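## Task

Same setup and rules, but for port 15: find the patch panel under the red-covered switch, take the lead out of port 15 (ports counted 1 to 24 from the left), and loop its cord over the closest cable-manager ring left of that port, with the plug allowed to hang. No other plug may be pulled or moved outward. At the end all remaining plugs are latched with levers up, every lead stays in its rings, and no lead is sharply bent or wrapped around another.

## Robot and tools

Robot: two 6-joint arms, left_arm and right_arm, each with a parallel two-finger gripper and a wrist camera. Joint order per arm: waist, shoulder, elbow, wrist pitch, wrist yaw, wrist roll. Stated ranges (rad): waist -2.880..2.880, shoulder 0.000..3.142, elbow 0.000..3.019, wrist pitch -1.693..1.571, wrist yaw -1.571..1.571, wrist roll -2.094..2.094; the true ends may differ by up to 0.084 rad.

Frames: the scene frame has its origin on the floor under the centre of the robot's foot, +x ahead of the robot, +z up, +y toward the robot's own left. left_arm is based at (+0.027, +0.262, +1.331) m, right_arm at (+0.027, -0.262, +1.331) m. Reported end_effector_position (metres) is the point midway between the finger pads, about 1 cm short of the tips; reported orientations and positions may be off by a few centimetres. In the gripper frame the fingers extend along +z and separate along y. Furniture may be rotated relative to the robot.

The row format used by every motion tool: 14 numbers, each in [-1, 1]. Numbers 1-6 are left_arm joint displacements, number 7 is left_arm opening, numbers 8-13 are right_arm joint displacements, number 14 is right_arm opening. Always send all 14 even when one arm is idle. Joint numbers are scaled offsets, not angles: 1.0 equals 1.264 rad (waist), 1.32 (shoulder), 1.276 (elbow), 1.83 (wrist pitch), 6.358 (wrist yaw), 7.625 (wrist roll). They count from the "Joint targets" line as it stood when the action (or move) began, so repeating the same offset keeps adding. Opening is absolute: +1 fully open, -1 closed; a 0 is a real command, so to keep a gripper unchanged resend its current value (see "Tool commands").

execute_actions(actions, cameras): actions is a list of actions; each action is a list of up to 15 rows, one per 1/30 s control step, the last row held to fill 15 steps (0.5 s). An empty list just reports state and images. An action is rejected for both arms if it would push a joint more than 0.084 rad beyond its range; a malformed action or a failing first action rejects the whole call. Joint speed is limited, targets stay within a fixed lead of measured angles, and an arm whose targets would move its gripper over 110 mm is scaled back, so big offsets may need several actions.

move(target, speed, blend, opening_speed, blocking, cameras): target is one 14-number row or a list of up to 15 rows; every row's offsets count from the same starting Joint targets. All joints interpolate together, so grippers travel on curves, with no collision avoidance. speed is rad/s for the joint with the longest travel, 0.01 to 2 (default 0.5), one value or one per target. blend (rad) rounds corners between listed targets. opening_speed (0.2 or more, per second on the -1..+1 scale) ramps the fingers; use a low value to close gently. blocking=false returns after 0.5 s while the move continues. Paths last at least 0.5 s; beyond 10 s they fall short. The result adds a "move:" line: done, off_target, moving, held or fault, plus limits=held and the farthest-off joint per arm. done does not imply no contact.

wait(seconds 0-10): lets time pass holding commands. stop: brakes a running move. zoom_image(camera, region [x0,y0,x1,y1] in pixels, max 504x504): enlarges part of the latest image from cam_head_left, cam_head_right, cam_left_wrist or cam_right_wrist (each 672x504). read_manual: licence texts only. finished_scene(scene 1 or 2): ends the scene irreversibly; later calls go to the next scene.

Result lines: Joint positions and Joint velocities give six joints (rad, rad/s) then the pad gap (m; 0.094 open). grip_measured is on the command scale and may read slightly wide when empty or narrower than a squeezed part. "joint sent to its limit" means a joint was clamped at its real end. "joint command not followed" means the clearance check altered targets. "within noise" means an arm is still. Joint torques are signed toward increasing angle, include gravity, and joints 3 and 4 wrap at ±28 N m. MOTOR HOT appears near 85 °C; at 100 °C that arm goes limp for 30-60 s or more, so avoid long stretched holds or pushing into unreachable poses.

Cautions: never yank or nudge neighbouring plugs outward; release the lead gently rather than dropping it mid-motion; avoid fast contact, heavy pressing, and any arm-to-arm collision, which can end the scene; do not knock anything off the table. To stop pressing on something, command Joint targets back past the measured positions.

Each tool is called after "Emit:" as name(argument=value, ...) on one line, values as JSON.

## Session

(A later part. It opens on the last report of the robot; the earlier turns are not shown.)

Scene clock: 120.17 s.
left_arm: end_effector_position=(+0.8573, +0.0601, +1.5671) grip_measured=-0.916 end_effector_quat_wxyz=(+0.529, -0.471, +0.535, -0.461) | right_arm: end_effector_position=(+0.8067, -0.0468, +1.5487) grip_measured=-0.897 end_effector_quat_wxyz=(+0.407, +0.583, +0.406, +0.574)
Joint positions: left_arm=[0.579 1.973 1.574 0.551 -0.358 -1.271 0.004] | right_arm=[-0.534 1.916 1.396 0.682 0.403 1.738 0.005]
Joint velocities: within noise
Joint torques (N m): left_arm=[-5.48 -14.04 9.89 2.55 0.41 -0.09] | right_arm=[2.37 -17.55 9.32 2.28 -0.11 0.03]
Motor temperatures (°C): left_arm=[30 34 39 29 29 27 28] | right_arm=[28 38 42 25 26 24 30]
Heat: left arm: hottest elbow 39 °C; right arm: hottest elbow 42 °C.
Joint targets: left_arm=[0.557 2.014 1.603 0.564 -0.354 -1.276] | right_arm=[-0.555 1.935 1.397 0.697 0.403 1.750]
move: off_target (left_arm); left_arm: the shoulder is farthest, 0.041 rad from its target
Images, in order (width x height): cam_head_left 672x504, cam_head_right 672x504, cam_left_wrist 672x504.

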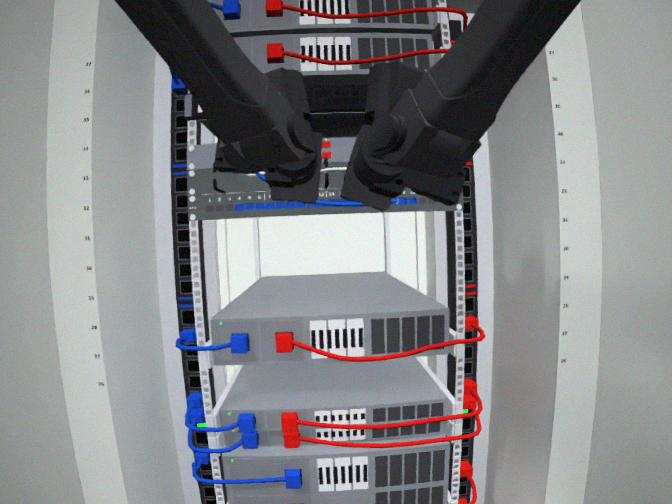

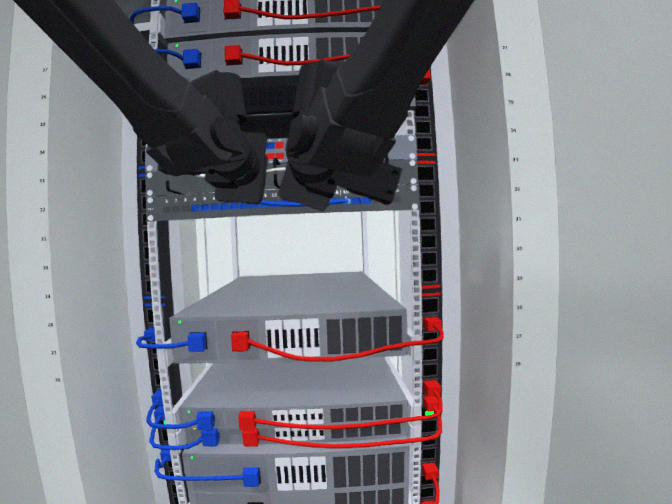

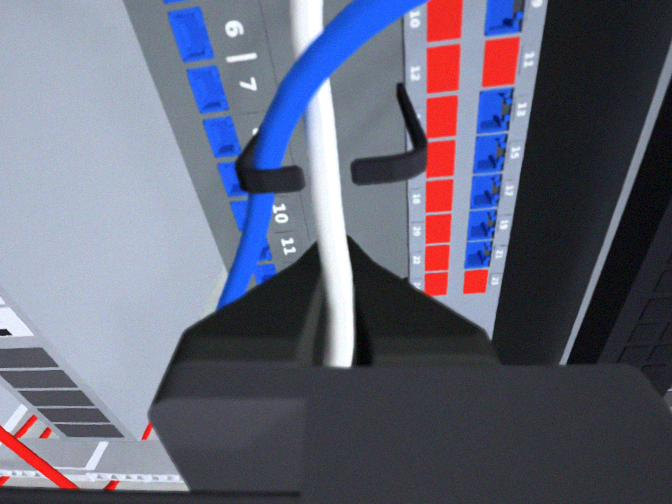

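Emit:
move(target=[[0,0,0,-0.008,0,0,-0.92,0,0,0.033,-0.010,0,0,-0.92],[0.0032,0.0121,0.024,-0.019,0.0006,0,-0.92,-0.0095,0.037,0.1136,-0.0366,-0.0022,0,-0.92]], speed=0.08)

Emit:
zoom_image(camera="cam_head_left", region=[290, 140, 362, 196])

Emit:
zoom_image(camera="cam_head_right", region=[240, 140, 312, 196])

Emit:
zoom_image(camera="cam_left_wrist", region=[180, 120, 420, 320])

Scene clock: 123.40 s.
left_arm: end_effector_position=(+0.8624, +0.0581, +1.5669) grip_measured=-0.916 end_effector_quat_wxyz=(+0.530, -0.470, +0.534, -0.462) | right_arm: end_effector_position=(+0.8326, -0.0507, +1.5476) grip_measured=-0.897 end_effector_quat_wxyz=(+0.410, +0.585, +0.406, +0.571)
Joint positions: left_arm=[0.579 1.988 1.595 0.551 -0.358 -1.268 0.004] | right_arm=[-0.553 1.963 1.483 0.64 0.393 1.738 0.005]
Joint velocities: within noise
Joint torques (N m): left_arm=[-4.89 -15.15 10.43 1.05 0.56 -0.11] | right_arm=[3.49 -18.32 14.64 1.29 -0.31 0.01]
Motor temperatures (°C): left_arm=[30 34 39 29 29 27 28] | right_arm=[28 38 42 25 26 24 30]
Heat: left arm: hottest elbow 39 °C; right arm: hottest elbow 42 °C.
Joint targets: left_arm=[0.561 2.030 1.634 0.530 -0.350 -1.276] | right_arm=[-0.567 1.984 1.542 0.630 0.389 1.750]
move: off_target (left_arm, right_arm); left_arm: the shoulder is farthest, 0.042 rad from its target; right_arm: the elbow is farthest, 0.059 rad from its target

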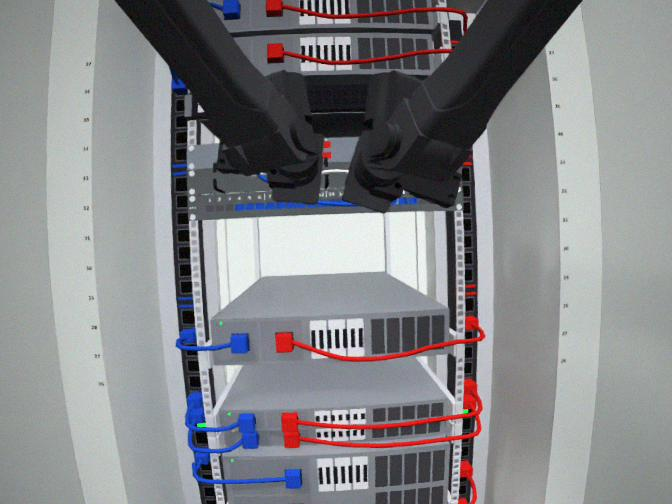

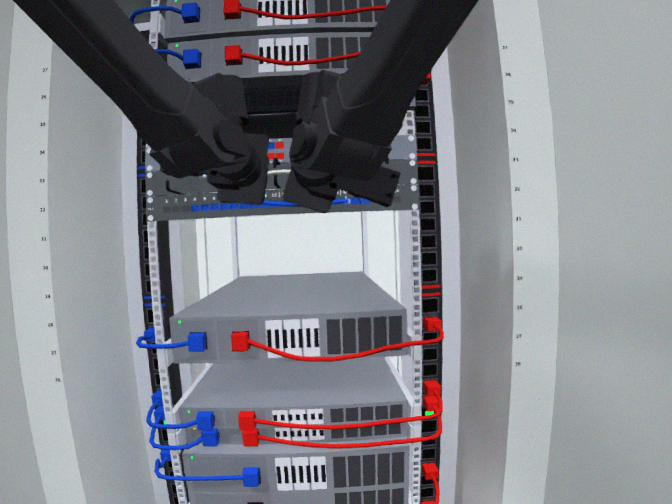

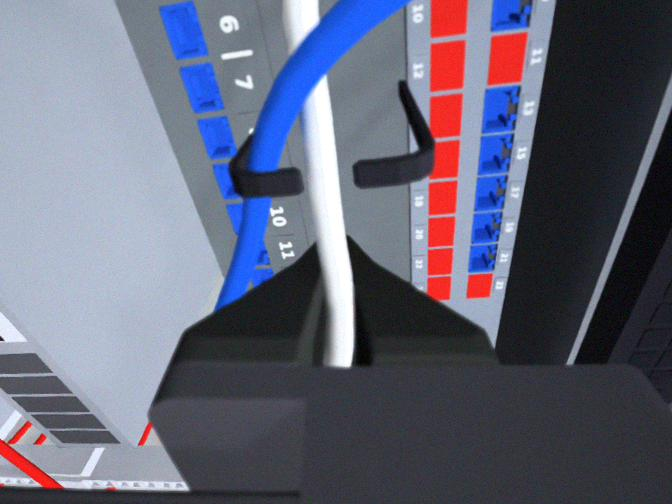

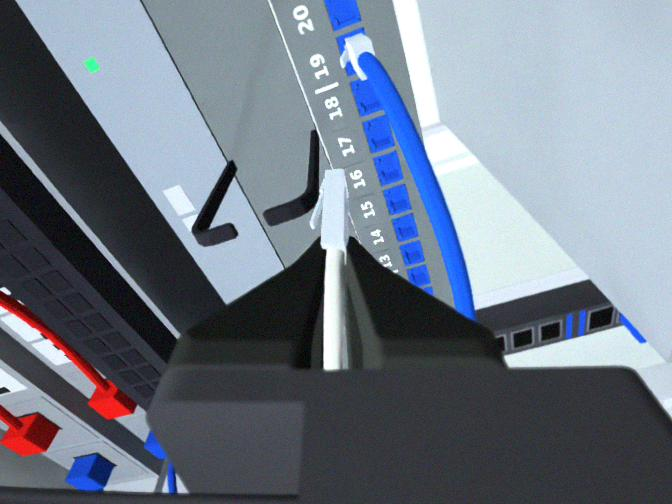

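Scaled by 7.000 from the camera's 672x504 image, which has a finer 960x720 frame.

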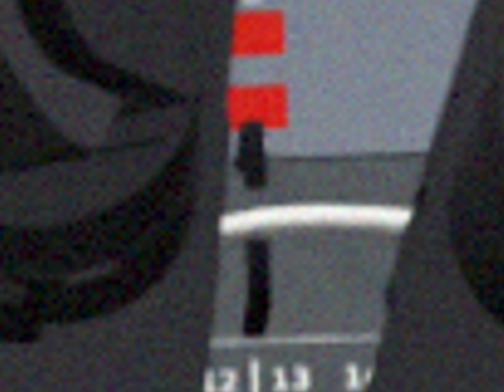

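Scaled by 7.000 from the camera's 672x504 image, which has a finer 960x720 frame.

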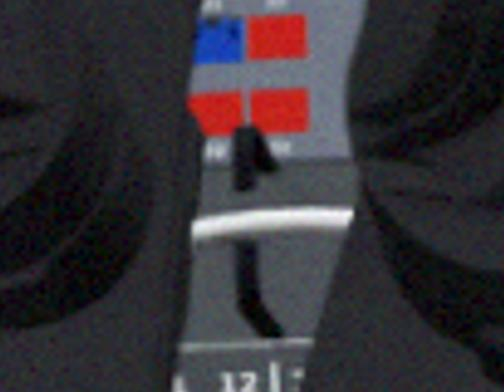

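Scaled by 2.100 from the camera's 672x504 image, which has a finer 960x720 frame.

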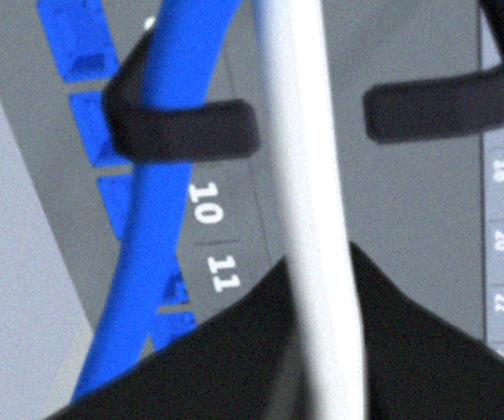

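Emit:
move(target=[0.0055,0.0130,0.030,-0.0104,0.0008,0,-0.92,-0.003,0.018,0.042,-0.0142,-0.0011,0,-0.92], speed=0.06)

Emit:
zoom_image(camera="cam_head_left", region=[290, 140, 362, 196])

Emit:
zoom_image(camera="cam_head_right", region=[240, 140, 312, 196])

Emit:
zoom_image(camera="cam_left_wrist", region=[180, 120, 420, 320])

Scene clock: 125.07 s.
left_arm: end_effector_position=(+0.8702, +0.0555, +1.5674) grip_measured=-0.916 end_effector_quat_wxyz=(+0.530, -0.470, +0.535, -0.461) | right_arm: end_effector_position=(+0.8466, -0.0524, +1.5481) grip_measured=-0.897 end_effector_quat_wxyz=(+0.411, +0.586, +0.405, +0.569)
Joint positions: left_arm=[0.579 2.006 1.629 0.531 -0.357 -1.268 0.004] | right_arm=[-0.562 1.988 1.533 0.613 0.388 1.739 0.005]
Joint velocities: within noise
Joint torques (N m): left_arm=[-4.66 -14.97 10.73 1.28 0.73 -0.08] | right_arm=[3.72 -18.73 15.05 1.29 -0.37 0.02]
Motor temperatures (°C): left_arm=[30 34 39 29 29 27 28] | right_arm=[28 38 43 25 26 24 30]
Heat: left arm: hottest elbow 39 °C; right arm: hottest elbow 43 °C.
Joint targets: left_arm=[0.568 2.047 1.672 0.511 -0.345 -1.276] | right_arm=[-0.571 2.007 1.596 0.604 0.382 1.750]
move: off_target (left_arm, right_arm); left_arm: the elbow is farthest, 0.043 rad from its target; right_arm: the elbow is farthest, 0.062 rad from its target

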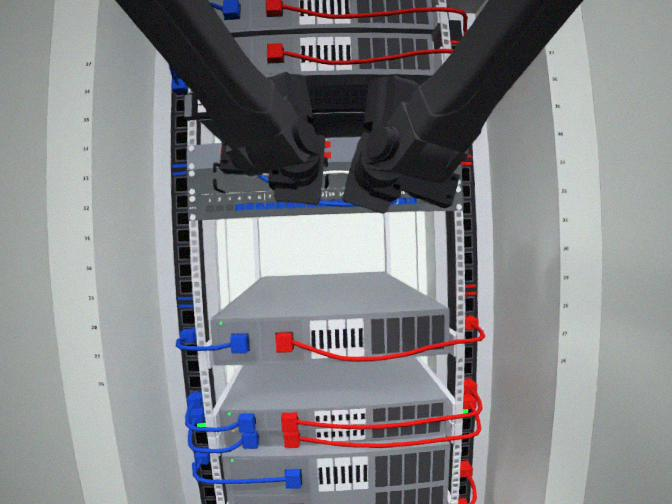

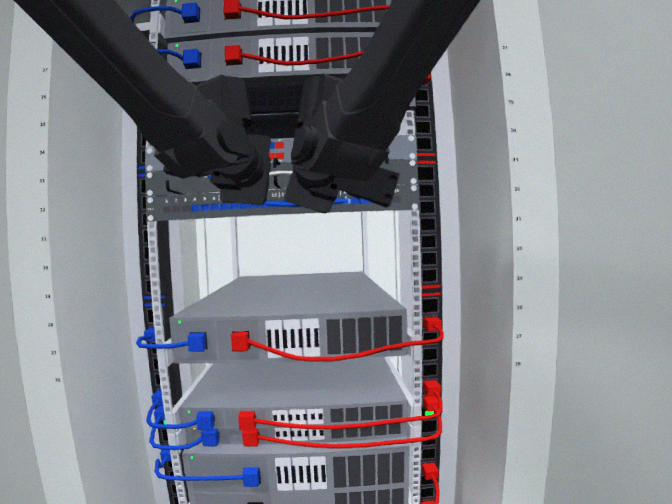

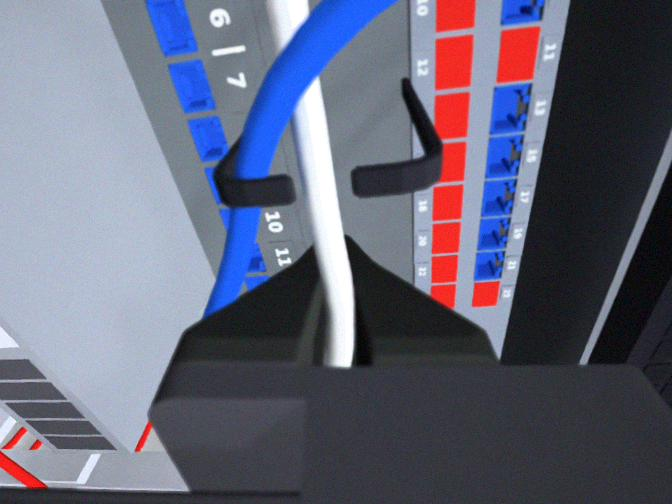

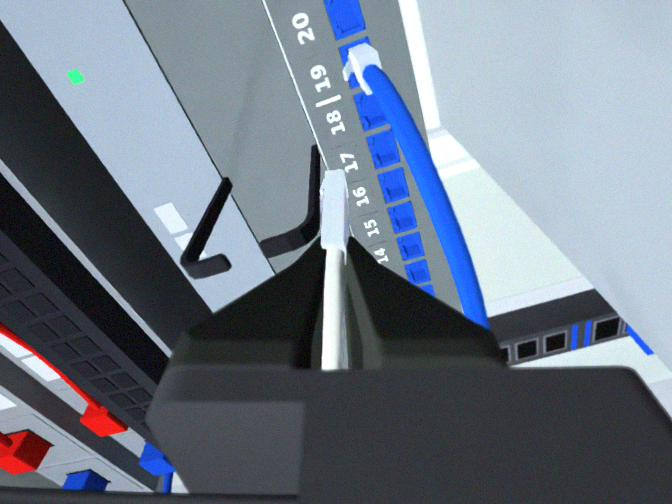

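Scaled by 7.000 from the camera's 672x504 image, which has a finer 960x720 frame.

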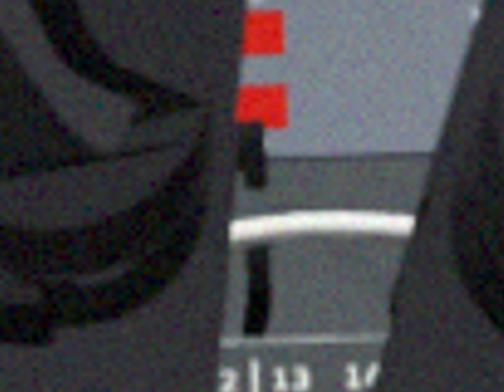

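Scaled by 7.000 from the camera's 672x504 image, which has a finer 960x720 frame.

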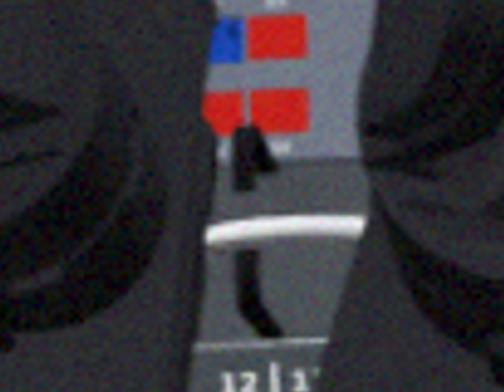

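Scaled by 2.100 from the camera's 672x504 image, which has a finer 960x720 frame.

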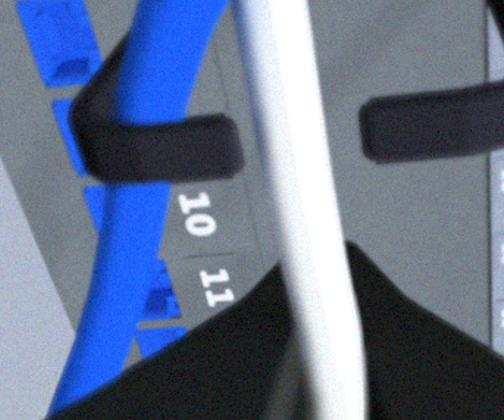

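Emit:
move(target=[0.003,0,0.008,-0.006,0,0,-0.92,0.002,0,0.0185,-0.0125,0,0,-0.92], speed=0.06, cameras=["cam_left_wrist","cam_head_left","cam_head_right"])

Emit:
zoom_image(camera="cam_head_left", region=[290, 140, 362, 196])

Emit:
zoom_image(camera="cam_head_right", region=[240, 140, 312, 196])

Scene clock: 126.47 s.
left_arm: end_effector_position=(+0.8724, +0.0573, +1.5666) grip_measured=-0.916 end_effector_quat_wxyz=(+0.529, -0.471, +0.537, -0.458) | right_arm: end_effector_position=(+0.8509, -0.0512, +1.5505) grip_measured=-0.897 end_effector_quat_wxyz=(+0.409, +0.587, +0.408, +0.567)
Joint positions: left_arm=[0.582 2.008 1.637 0.519 -0.357 -1.268 0.004] | right_arm=[-0.563 1.992 1.553 0.587 0.387 1.739 0.005]
Joint velocities: within noise
Joint torques (N m): left_arm=[-4.54 -14.45 11.22 1.31 0.78 -0.1] | right_arm=[4.01 -19.19 15.45 1.47 -0.32 0.01]
Motor temperatures (°C): left_arm=[30 34 39 29 29 27 28] | right_arm=[28 38 43 25 26 24 30]
Heat: left arm: hottest elbow 39 °C; right arm: hottest elbow 43 °C.
Joint targets: left_arm=[0.571 2.048 1.683 0.500 -0.345 -1.276] | right_arm=[-0.569 2.007 1.619 0.581 0.382 1.750]
move: off_target (left_arm, right_arm); left_arm: the elbow is farthest, 0.046 rad from its target; right_arm: the elbow is farthest, 0.066 rad from its target
Images, in order (width x height): cam_head_left 672x504, cam_head_right 672x504, cam_left_wrist 672x504.

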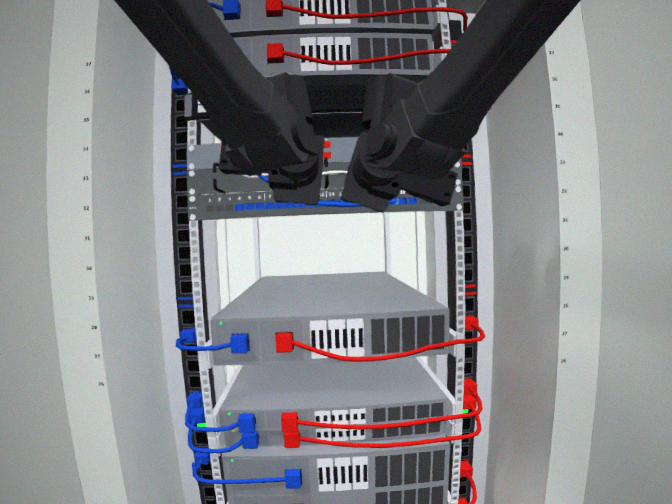

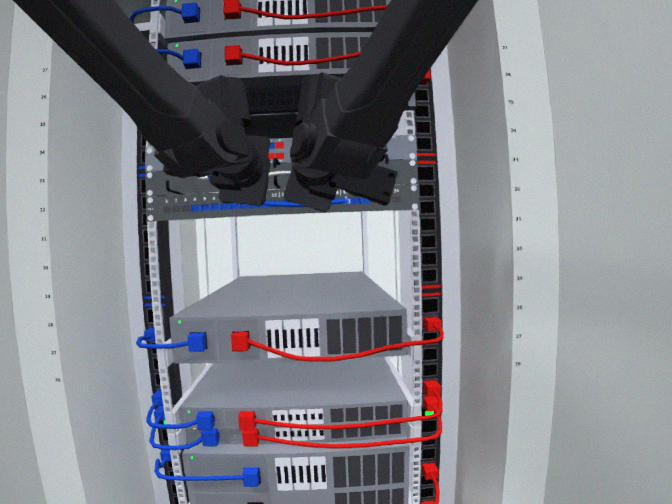

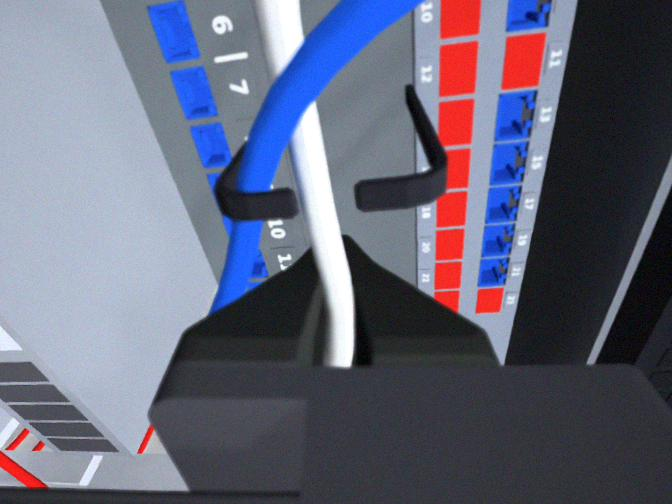

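Scaled by 7.000 from the camera's 672x504 image, which has a finer 960x720 frame.

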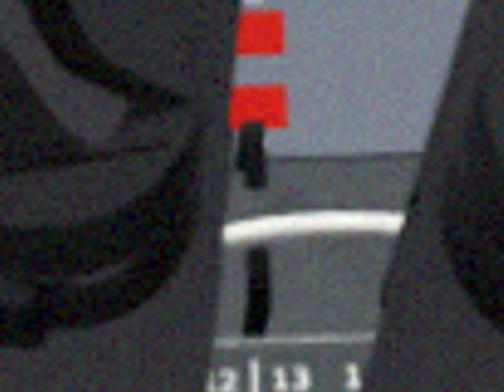

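Scaled by 7.000 from the camera's 672x504 image, which has a finer 960x720 frame.

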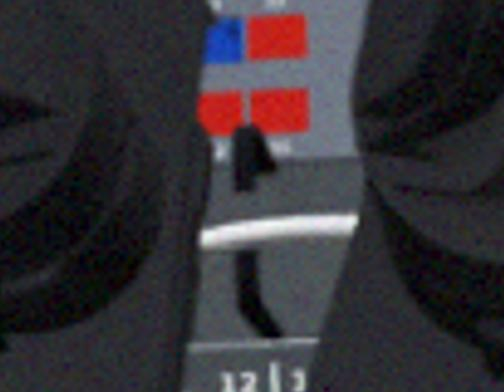

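Emit:
move(target=[0.003,-0.003,0.014,-0.009,0,0,-0.92,0.002,-0.005,0.0185,-0.0105,0,0,-0.92], speed=0.06, cameras=["cam_left_wrist","cam_head_left","cam_head_right"])

Emit:
zoom_image(camera="cam_head_left", region=[290, 140, 362, 196])

Emit:
zoom_image(camera="cam_head_right", region=[240, 140, 312, 196])

Emit:
zoom_image(camera="cam_left_wrist", region=[180, 120, 420, 320])

Scene clock: 127.80 s.
left_arm: end_effector_position=(+0.8752, +0.0584, +1.5694) grip_measured=-0.916 end_effector_quat_wxyz=(+0.528, -0.472, +0.539, -0.456) | right_arm: end_effector_position=(+0.8539, -0.0504, +1.5526) grip_measured=-0.897 end_effector_quat_wxyz=(+0.407, +0.589, +0.411, +0.564)
Joint positions: left_arm=[0.584 2.008 1.649 0.5 -0.357 -1.268 0.004] | right_arm=[-0.563 1.993 1.568 0.563 0.387 1.741 0.005]
Joint velocities: within noise
Joint torques (N m): left_arm=[-5.13 -15.03 11.41 1.51 0.7 -0.09] | right_arm=[4.42 -19.66 16.32 1.66 -0.29 -0.01]
Motor temperatures (°C): left_arm=[30 35 40 29 29 27 28] | right_arm=[28 38 43 25 26 24 30]
Heat: left arm: hottest elbow 40 °C; right arm: hottest elbow 43 °C.
Joint targets: left_arm=[0.575 2.044 1.700 0.483 -0.345 -1.276] | right_arm=[-0.566 2.000 1.643 0.562 0.382 1.750]
move: off_target (left_arm, right_arm); left_arm: the elbow is farthest, 0.051 rad from its target; right_arm: the elbow is farthest, 0.075 rad from its target
Images, in order (width x height): cam_head_left 672x504, cam_head_right 672x504, cam_left_wrist 672x504.

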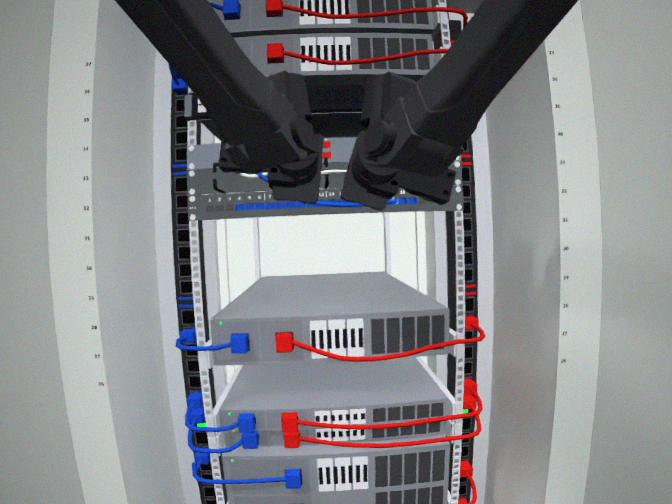

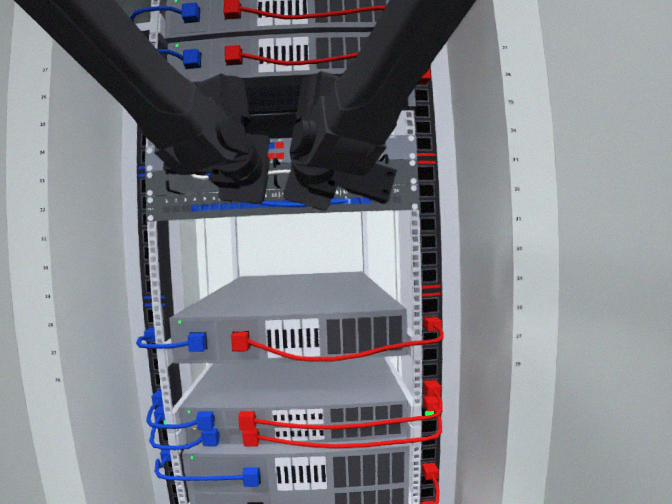

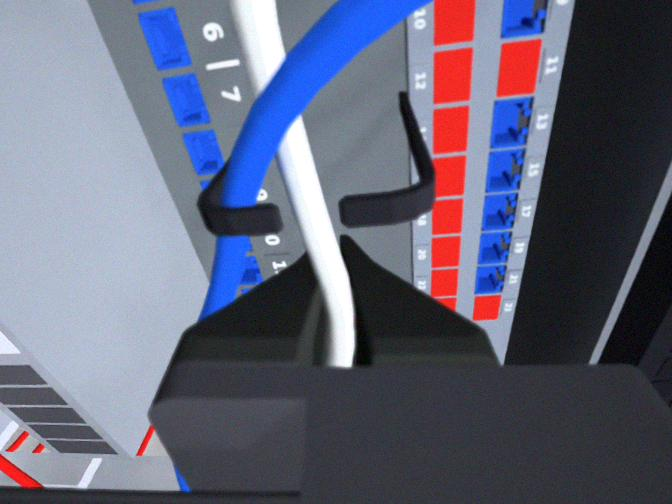

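Scaled by 7.000 from the camera's 672x504 image, which has a finer 960x720 frame.

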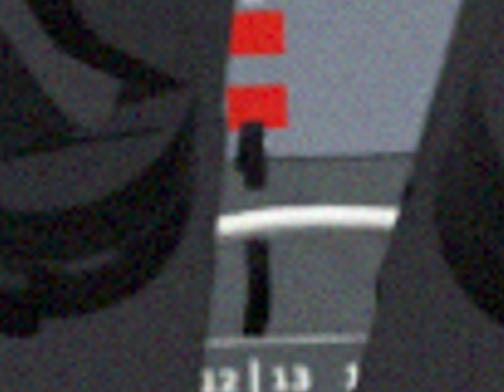

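Scaled by 7.000 from the camera's 672x504 image, which has a finer 960x720 frame.

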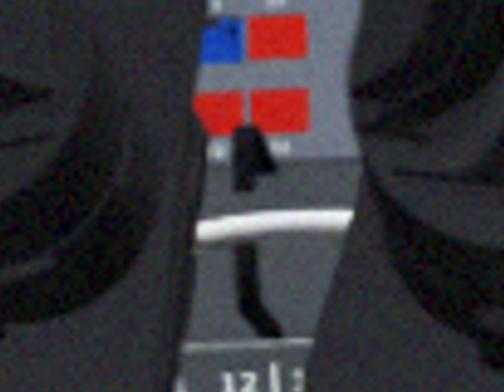

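Scaled by 2.100 from the camera's 672x504 image, which has a finer 960x720 frame.

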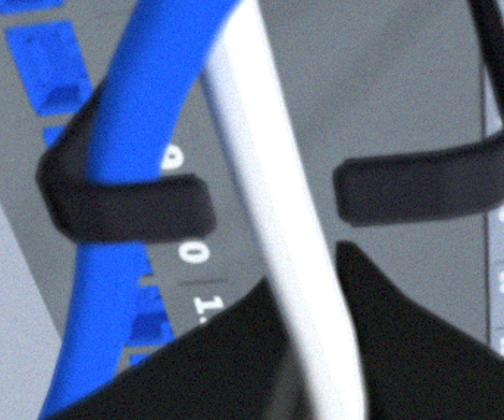

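Emit:
move(target=[[0,0,0,0,0,0,-0.92,0.01,-0.015,-0.045,0.008,0,0,-0.92],[0,0,0,0,0,0,-0.92,0.0297,-0.087,-0.176,0.051,0.0041,0,-0.92]], speed=0.1)

Emit:
zoom_image(camera="cam_head_left", region=[290, 140, 362, 196])

Scene clock: 131.63 s.
left_arm: end_effector_position=(+0.8754, +0.0570, +1.5677) grip_measured=-0.917 end_effector_quat_wxyz=(+0.526, -0.471, +0.541, -0.457) | right_arm: end_effector_position=(+0.8143, -0.0491, +1.5516) grip_measured=-0.898 end_effector_quat_wxyz=(+0.405, +0.587, +0.410, +0.568)
Joint positions: left_arm=[0.584 2.01 1.649 0.5 -0.35 -1.268 0.004] | right_arm=[-0.54 1.918 1.424 0.638 0.402 1.742 0.005]
Joint velocities: within noise
Joint torques (N m): left_arm=[-4.54 -15.79 11.51 1.22 0.44 -0.11] | right_arm=[5.3 -21.77 9.01 2.33 0.16 -0.01]
Motor temperatures (°C): left_arm=[30 35 41 29 29 27 28] | right_arm=[28 38 43 25 26 24 31]
Heat: left arm: hottest elbow 41 °C; right arm: hottest elbow 43 °C.
Joint targets: left_arm=[0.575 2.043 1.700 0.483 -0.345 -1.276] | right_arm=[-0.529 1.886 1.418 0.656 0.408 1.750]
move: off_target (left_arm); left_arm: the elbow is farthest, 0.051 rad from its target

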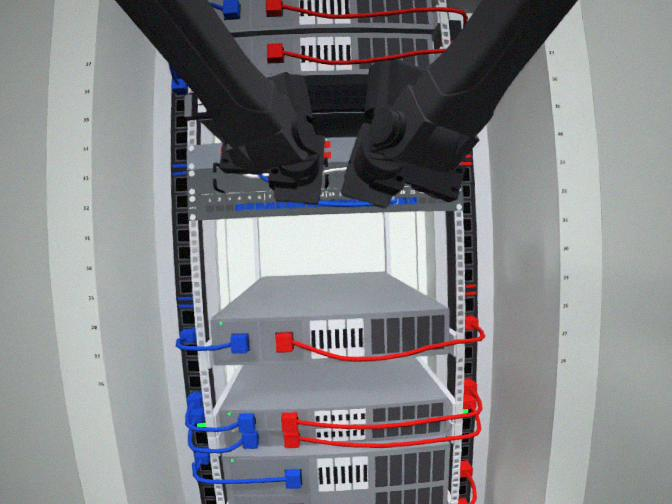

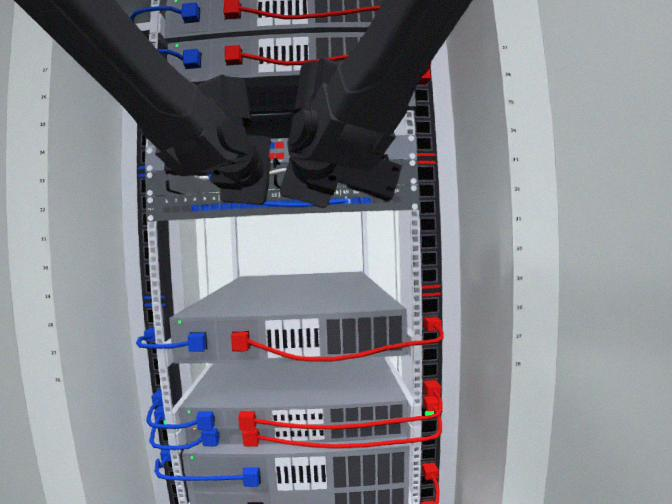

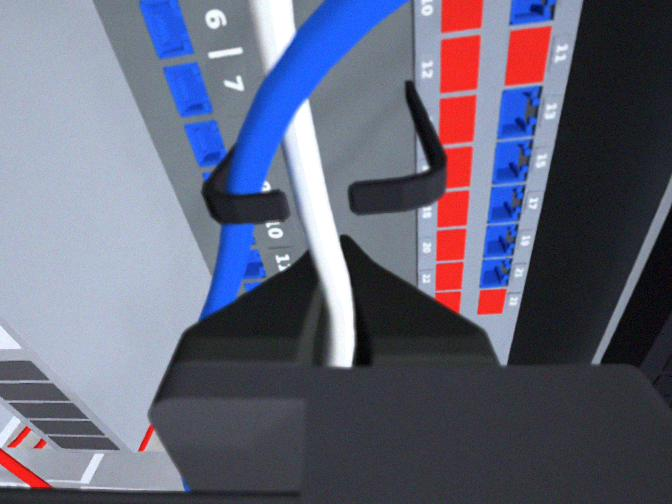

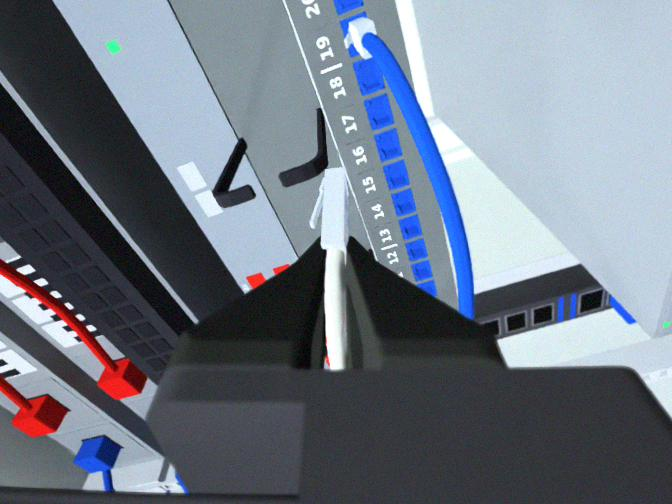

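Scaled by 7.000 from the camera's 672x504 image, which has a finer 960x720 frame.

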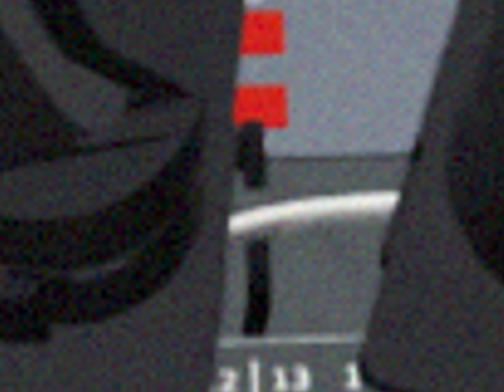

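Now open right a bit to let the cord straighten.

Emit:
move(target=[0,0,0,0,0,0,-0.92,0,0,0,0,0,0,-0.66], opening_speed=0.2, cameras=["cam_right_wrist","cam_head_left"])

Emit:
zoom_image(camera="cam_right_wrist", region=[236, 150, 456, 370])

Emit:
zoom_image(camera="cam_head_left", region=[290, 140, 362, 196])

Scene clock: 133.50 s.
left_arm: end_effector_position=(+0.8754, +0.0569, +1.5677) grip_measured=-0.917 end_effector_quat_wxyz=(+0.526, -0.470, +0.541, -0.458) | right_arm: end_effector_position=(+0.8135, -0.0499, +1.5504) grip_measured=-0.663 end_effector_quat_wxyz=(+0.406, +0.588, +0.410, +0.567)
Joint positions: left_arm=[0.584 2.01 1.649 0.5 -0.35 -1.268 0.004] | right_arm=[-0.54 1.917 1.42 0.639 0.406 1.742 0.016]
Joint velocities: within noise
Joint torques (N m): left_arm=[-4.78 -15.27 11.47 1.37 0.47 -0.08] | right_arm=[5.54 -21.48 9.17 2.41 0 -0.03]
Motor temperatures (°C): left_arm=[30 35 41 29 29 27 28] | right_arm=[28 38 43 25 26 24 30]
Heat: left arm: hottest elbow 41 °C; right arm: hottest elbow 43 °C.
Joint targets: left_arm=[0.575 2.043 1.700 0.483 -0.345 -1.276] | right_arm=[-0.529 1.886 1.418 0.656 0.408 1.750]
move: off_target (left_arm); left_arm: the elbow is farthest, 0.051 rad from its target
Images, in order (width x height): cam_head_left 672x504, cam_right_wrist 672x504.

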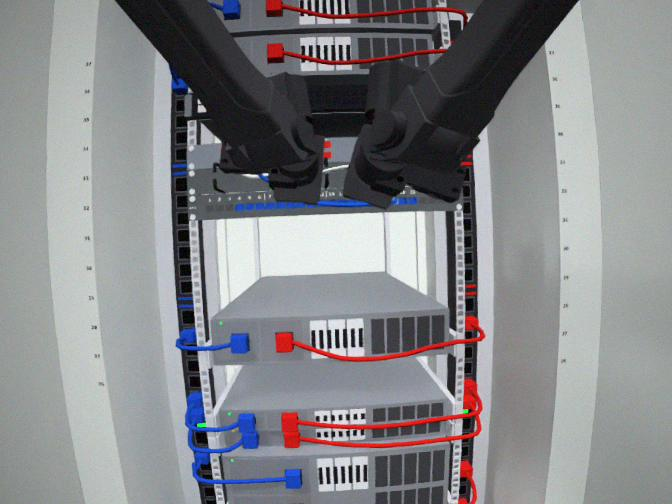

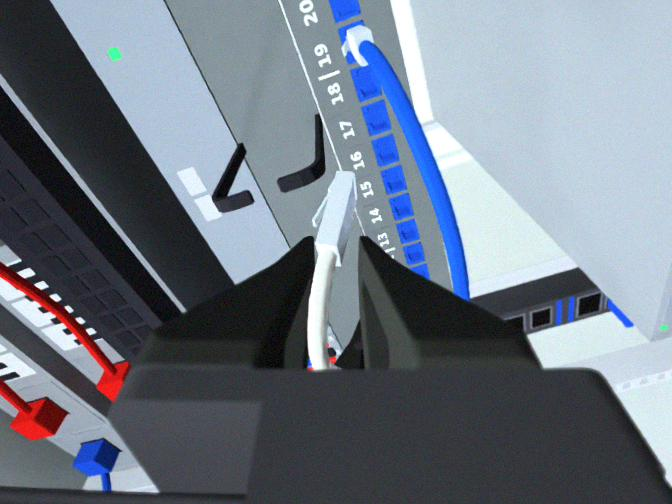

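Scaled by 2.291 from the camera's 672x504 image, which has a finer 960x720 frame.

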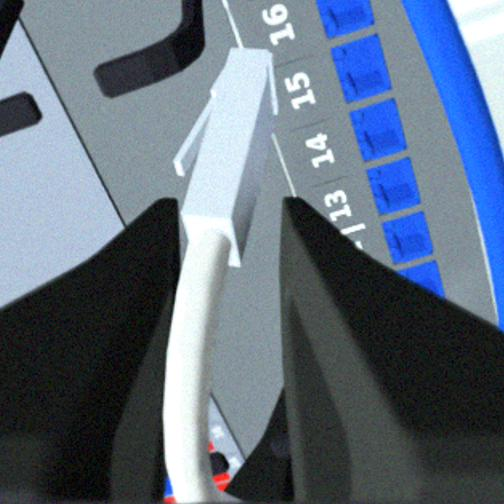

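Scaled by 7.000 from the camera's 672x504 image, which has a finer 960x720 frame.

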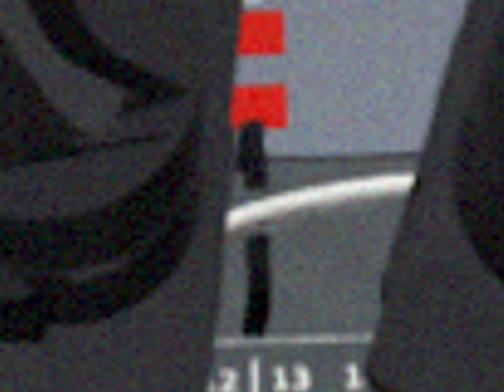

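Emit:
move(target=[[0,0,0,0,0,0,-0.92,0,0,0,0,0,0,-0.92],[0,0,0,0,0,0,-0.68,0,0,0,0,0,-0.001,-0.92],[0,0,0,0,0,0,-0.68,-0.0475,-0.0303,-0.0188,0.0033,-0.0024,-0.0492,-0.92]], speed=0.12, opening_speed=0.4)

Emit:
zoom_image(camera="cam_head_left", region=[290, 140, 362, 196])

Scene clock: 141.33 s.
left_arm: end_effector_position=(+0.8750, +0.0553, +1.5680) grip_measured=-0.683 end_effector_quat_wxyz=(+0.525, -0.470, +0.541, -0.459) | right_arm: end_effector_position=(+0.8076, -0.0529, +1.5558) grip_measured=-0.901 end_effector_quat_wxyz=(+0.493, +0.503, +0.510, +0.494)
Joint positions: left_arm=[0.583 2.01 1.649 0.5 -0.347 -1.269 0.015] | right_arm=[-0.545 1.892 1.395 0.639 0.381 1.395 0.005]
Joint velocities: within noise
Joint torques (N m): left_arm=[-4.42 -15.5 11.48 1.35 0.31 -0.08] | right_arm=[0.32 -22.77 9.4 2.58 0.39 -0.33]
Motor temperatures (°C): left_arm=[30 34 43 29 29 27 28] | right_arm=[28 39 43 25 26 24 30]
Heat: left arm: hottest elbow 43 °C; right arm: hottest elbow 43 °C.
Joint targets: left_arm=[0.575 2.043 1.700 0.483 -0.345 -1.276] | right_arm=[-0.589 1.846 1.394 0.662 0.393 1.375]
move: off_target (left_arm, right_arm); target 2's new numbers were sent with left_arm's elbow 0.051 rad from that target; left_arm: the elbow is farthest, 0.051 rad from its target; right_arm: the shoulder is farthest, 0.046 rad from its target

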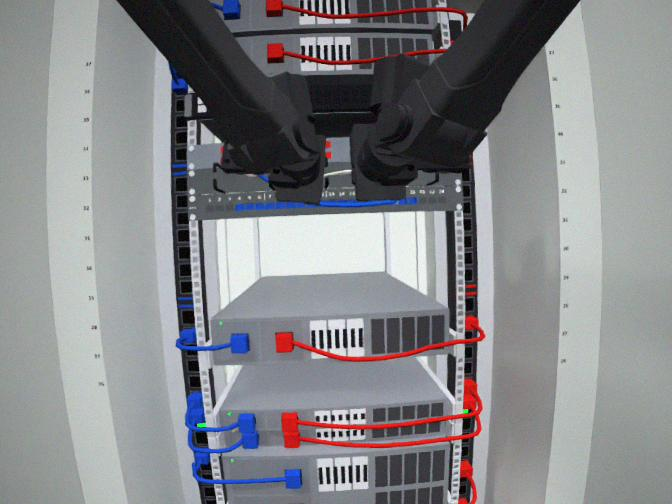

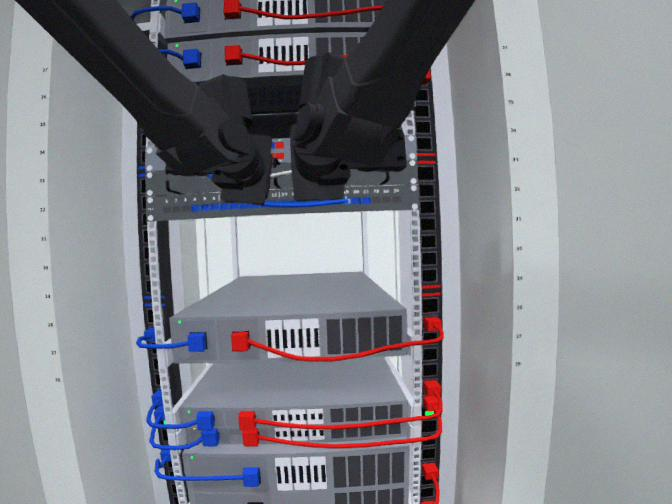

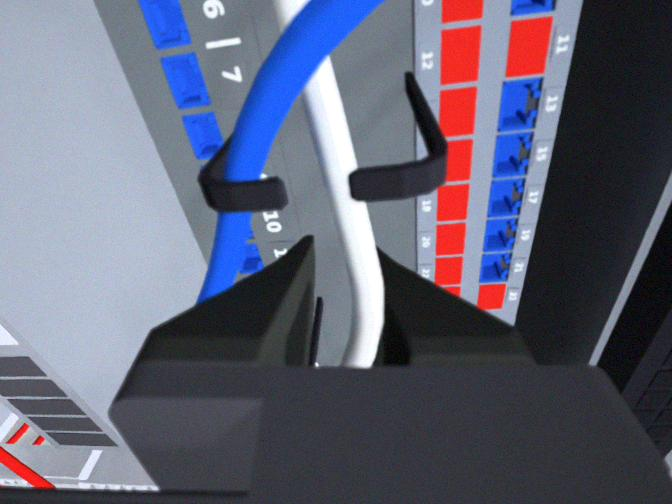

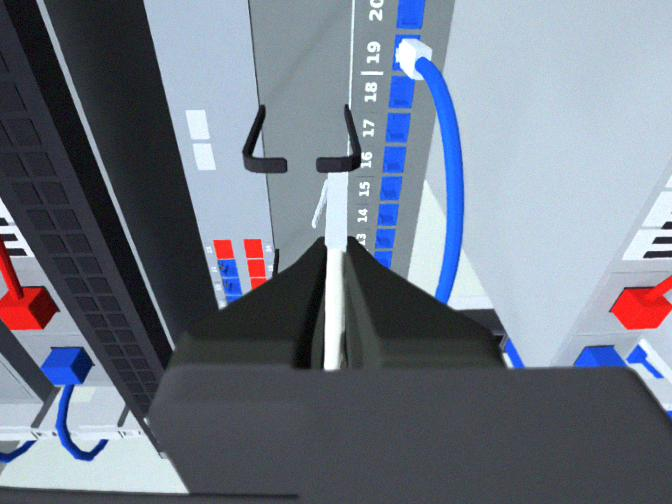

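Scaled by 7.000 from the camera's 672x504 image, which has a finer 960x720 frame.

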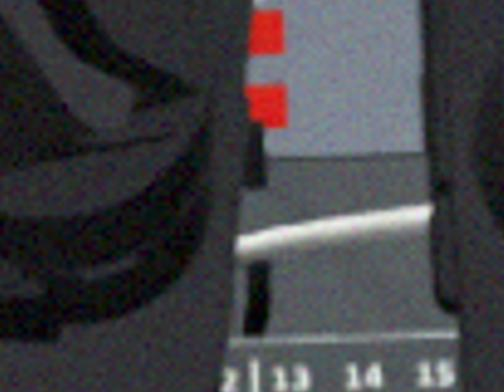

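Emit:
move(target=[[0.004,-0.022,-0.024,0.008,0,0,-0.68,0.023,0.0,0,0,0,0,-0.92],[0.018,-0.0568,-0.076,0.042,0.0003,-0.0163,-0.68,0.023,0,0,0,0,0,-0.92]], speed=0.08, opening_speed=0.4)

Emit:
zoom_image(camera="cam_head_left", region=[290, 140, 362, 196])

Emit:
zoom_image(camera="cam_left_wrist", region=[180, 120, 420, 370])

Scene clock: 145.80 s.
left_arm: end_effector_position=(+0.8667, +0.0592, +1.5718) grip_measured=-0.683 end_effector_quat_wxyz=(+0.500, -0.499, +0.506, -0.495) | right_arm: end_effector_position=(+0.8075, -0.0531, +1.5575) grip_measured=-0.901 end_effector_quat_wxyz=(+0.494, +0.502, +0.509, +0.495)
Joint positions: left_arm=[0.583 1.989 1.611 0.535 -0.344 -1.388 0.015] | right_arm=[-0.545 1.89 1.395 0.639 0.38 1.394 0.005]
Joint velocities: within noise
Joint torques (N m): left_arm=[-3.02 -19.25 7.27 2.96 0.32 -0.12] | right_arm=[3.25 -22.48 9.35 2.69 0.45 -0.32]
Motor temperatures (°C): left_arm=[30 35 43 29 29 27 28] | right_arm=[28 40 42 25 26 24 31]
Heat: left arm: hottest elbow 43 °C; right arm: hottest elbow 42 °C.
Joint targets: left_arm=[0.598 1.969 1.604 0.560 -0.343 -1.401] | right_arm=[-0.559 1.846 1.394 0.662 0.393 1.375]
move: off_target (right_arm); right_arm: the shoulder is farthest, 0.044 rad from its target

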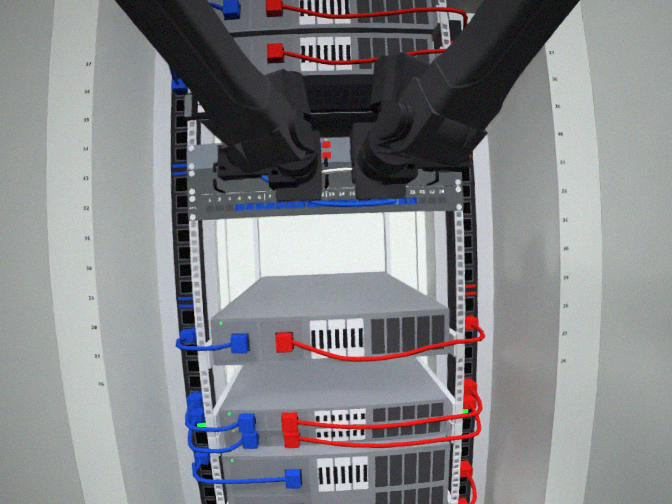

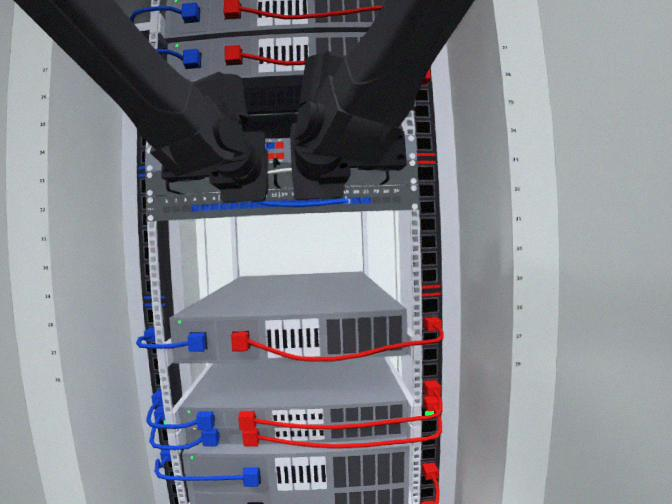

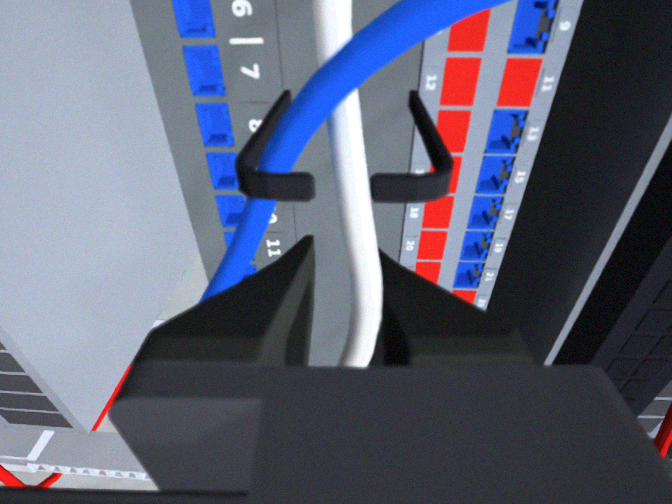

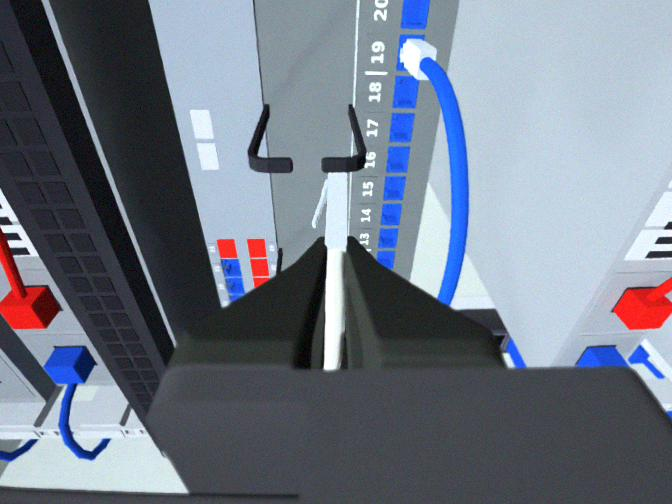

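Scaled by 7.000 from the camera's 672x504 image, which has a finer 960x720 frame.

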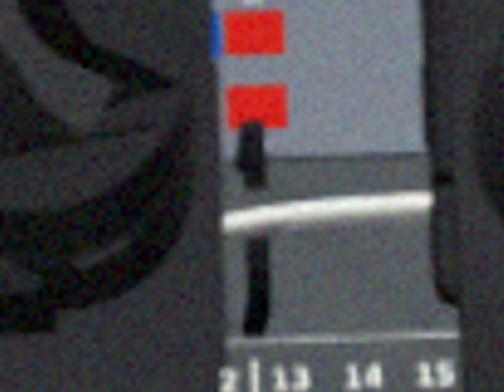

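Scaled by 2.016 from the camera's 672x504 image, which has a finer 960x720 frame.

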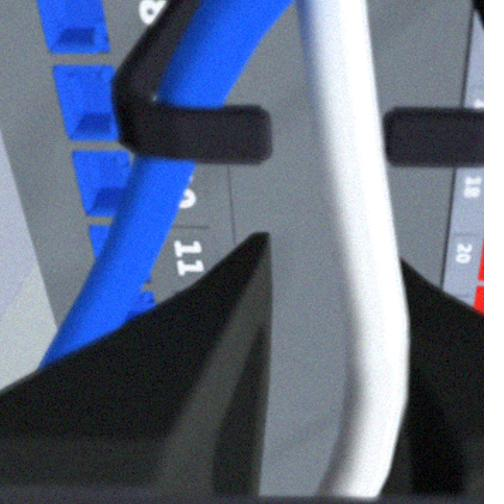

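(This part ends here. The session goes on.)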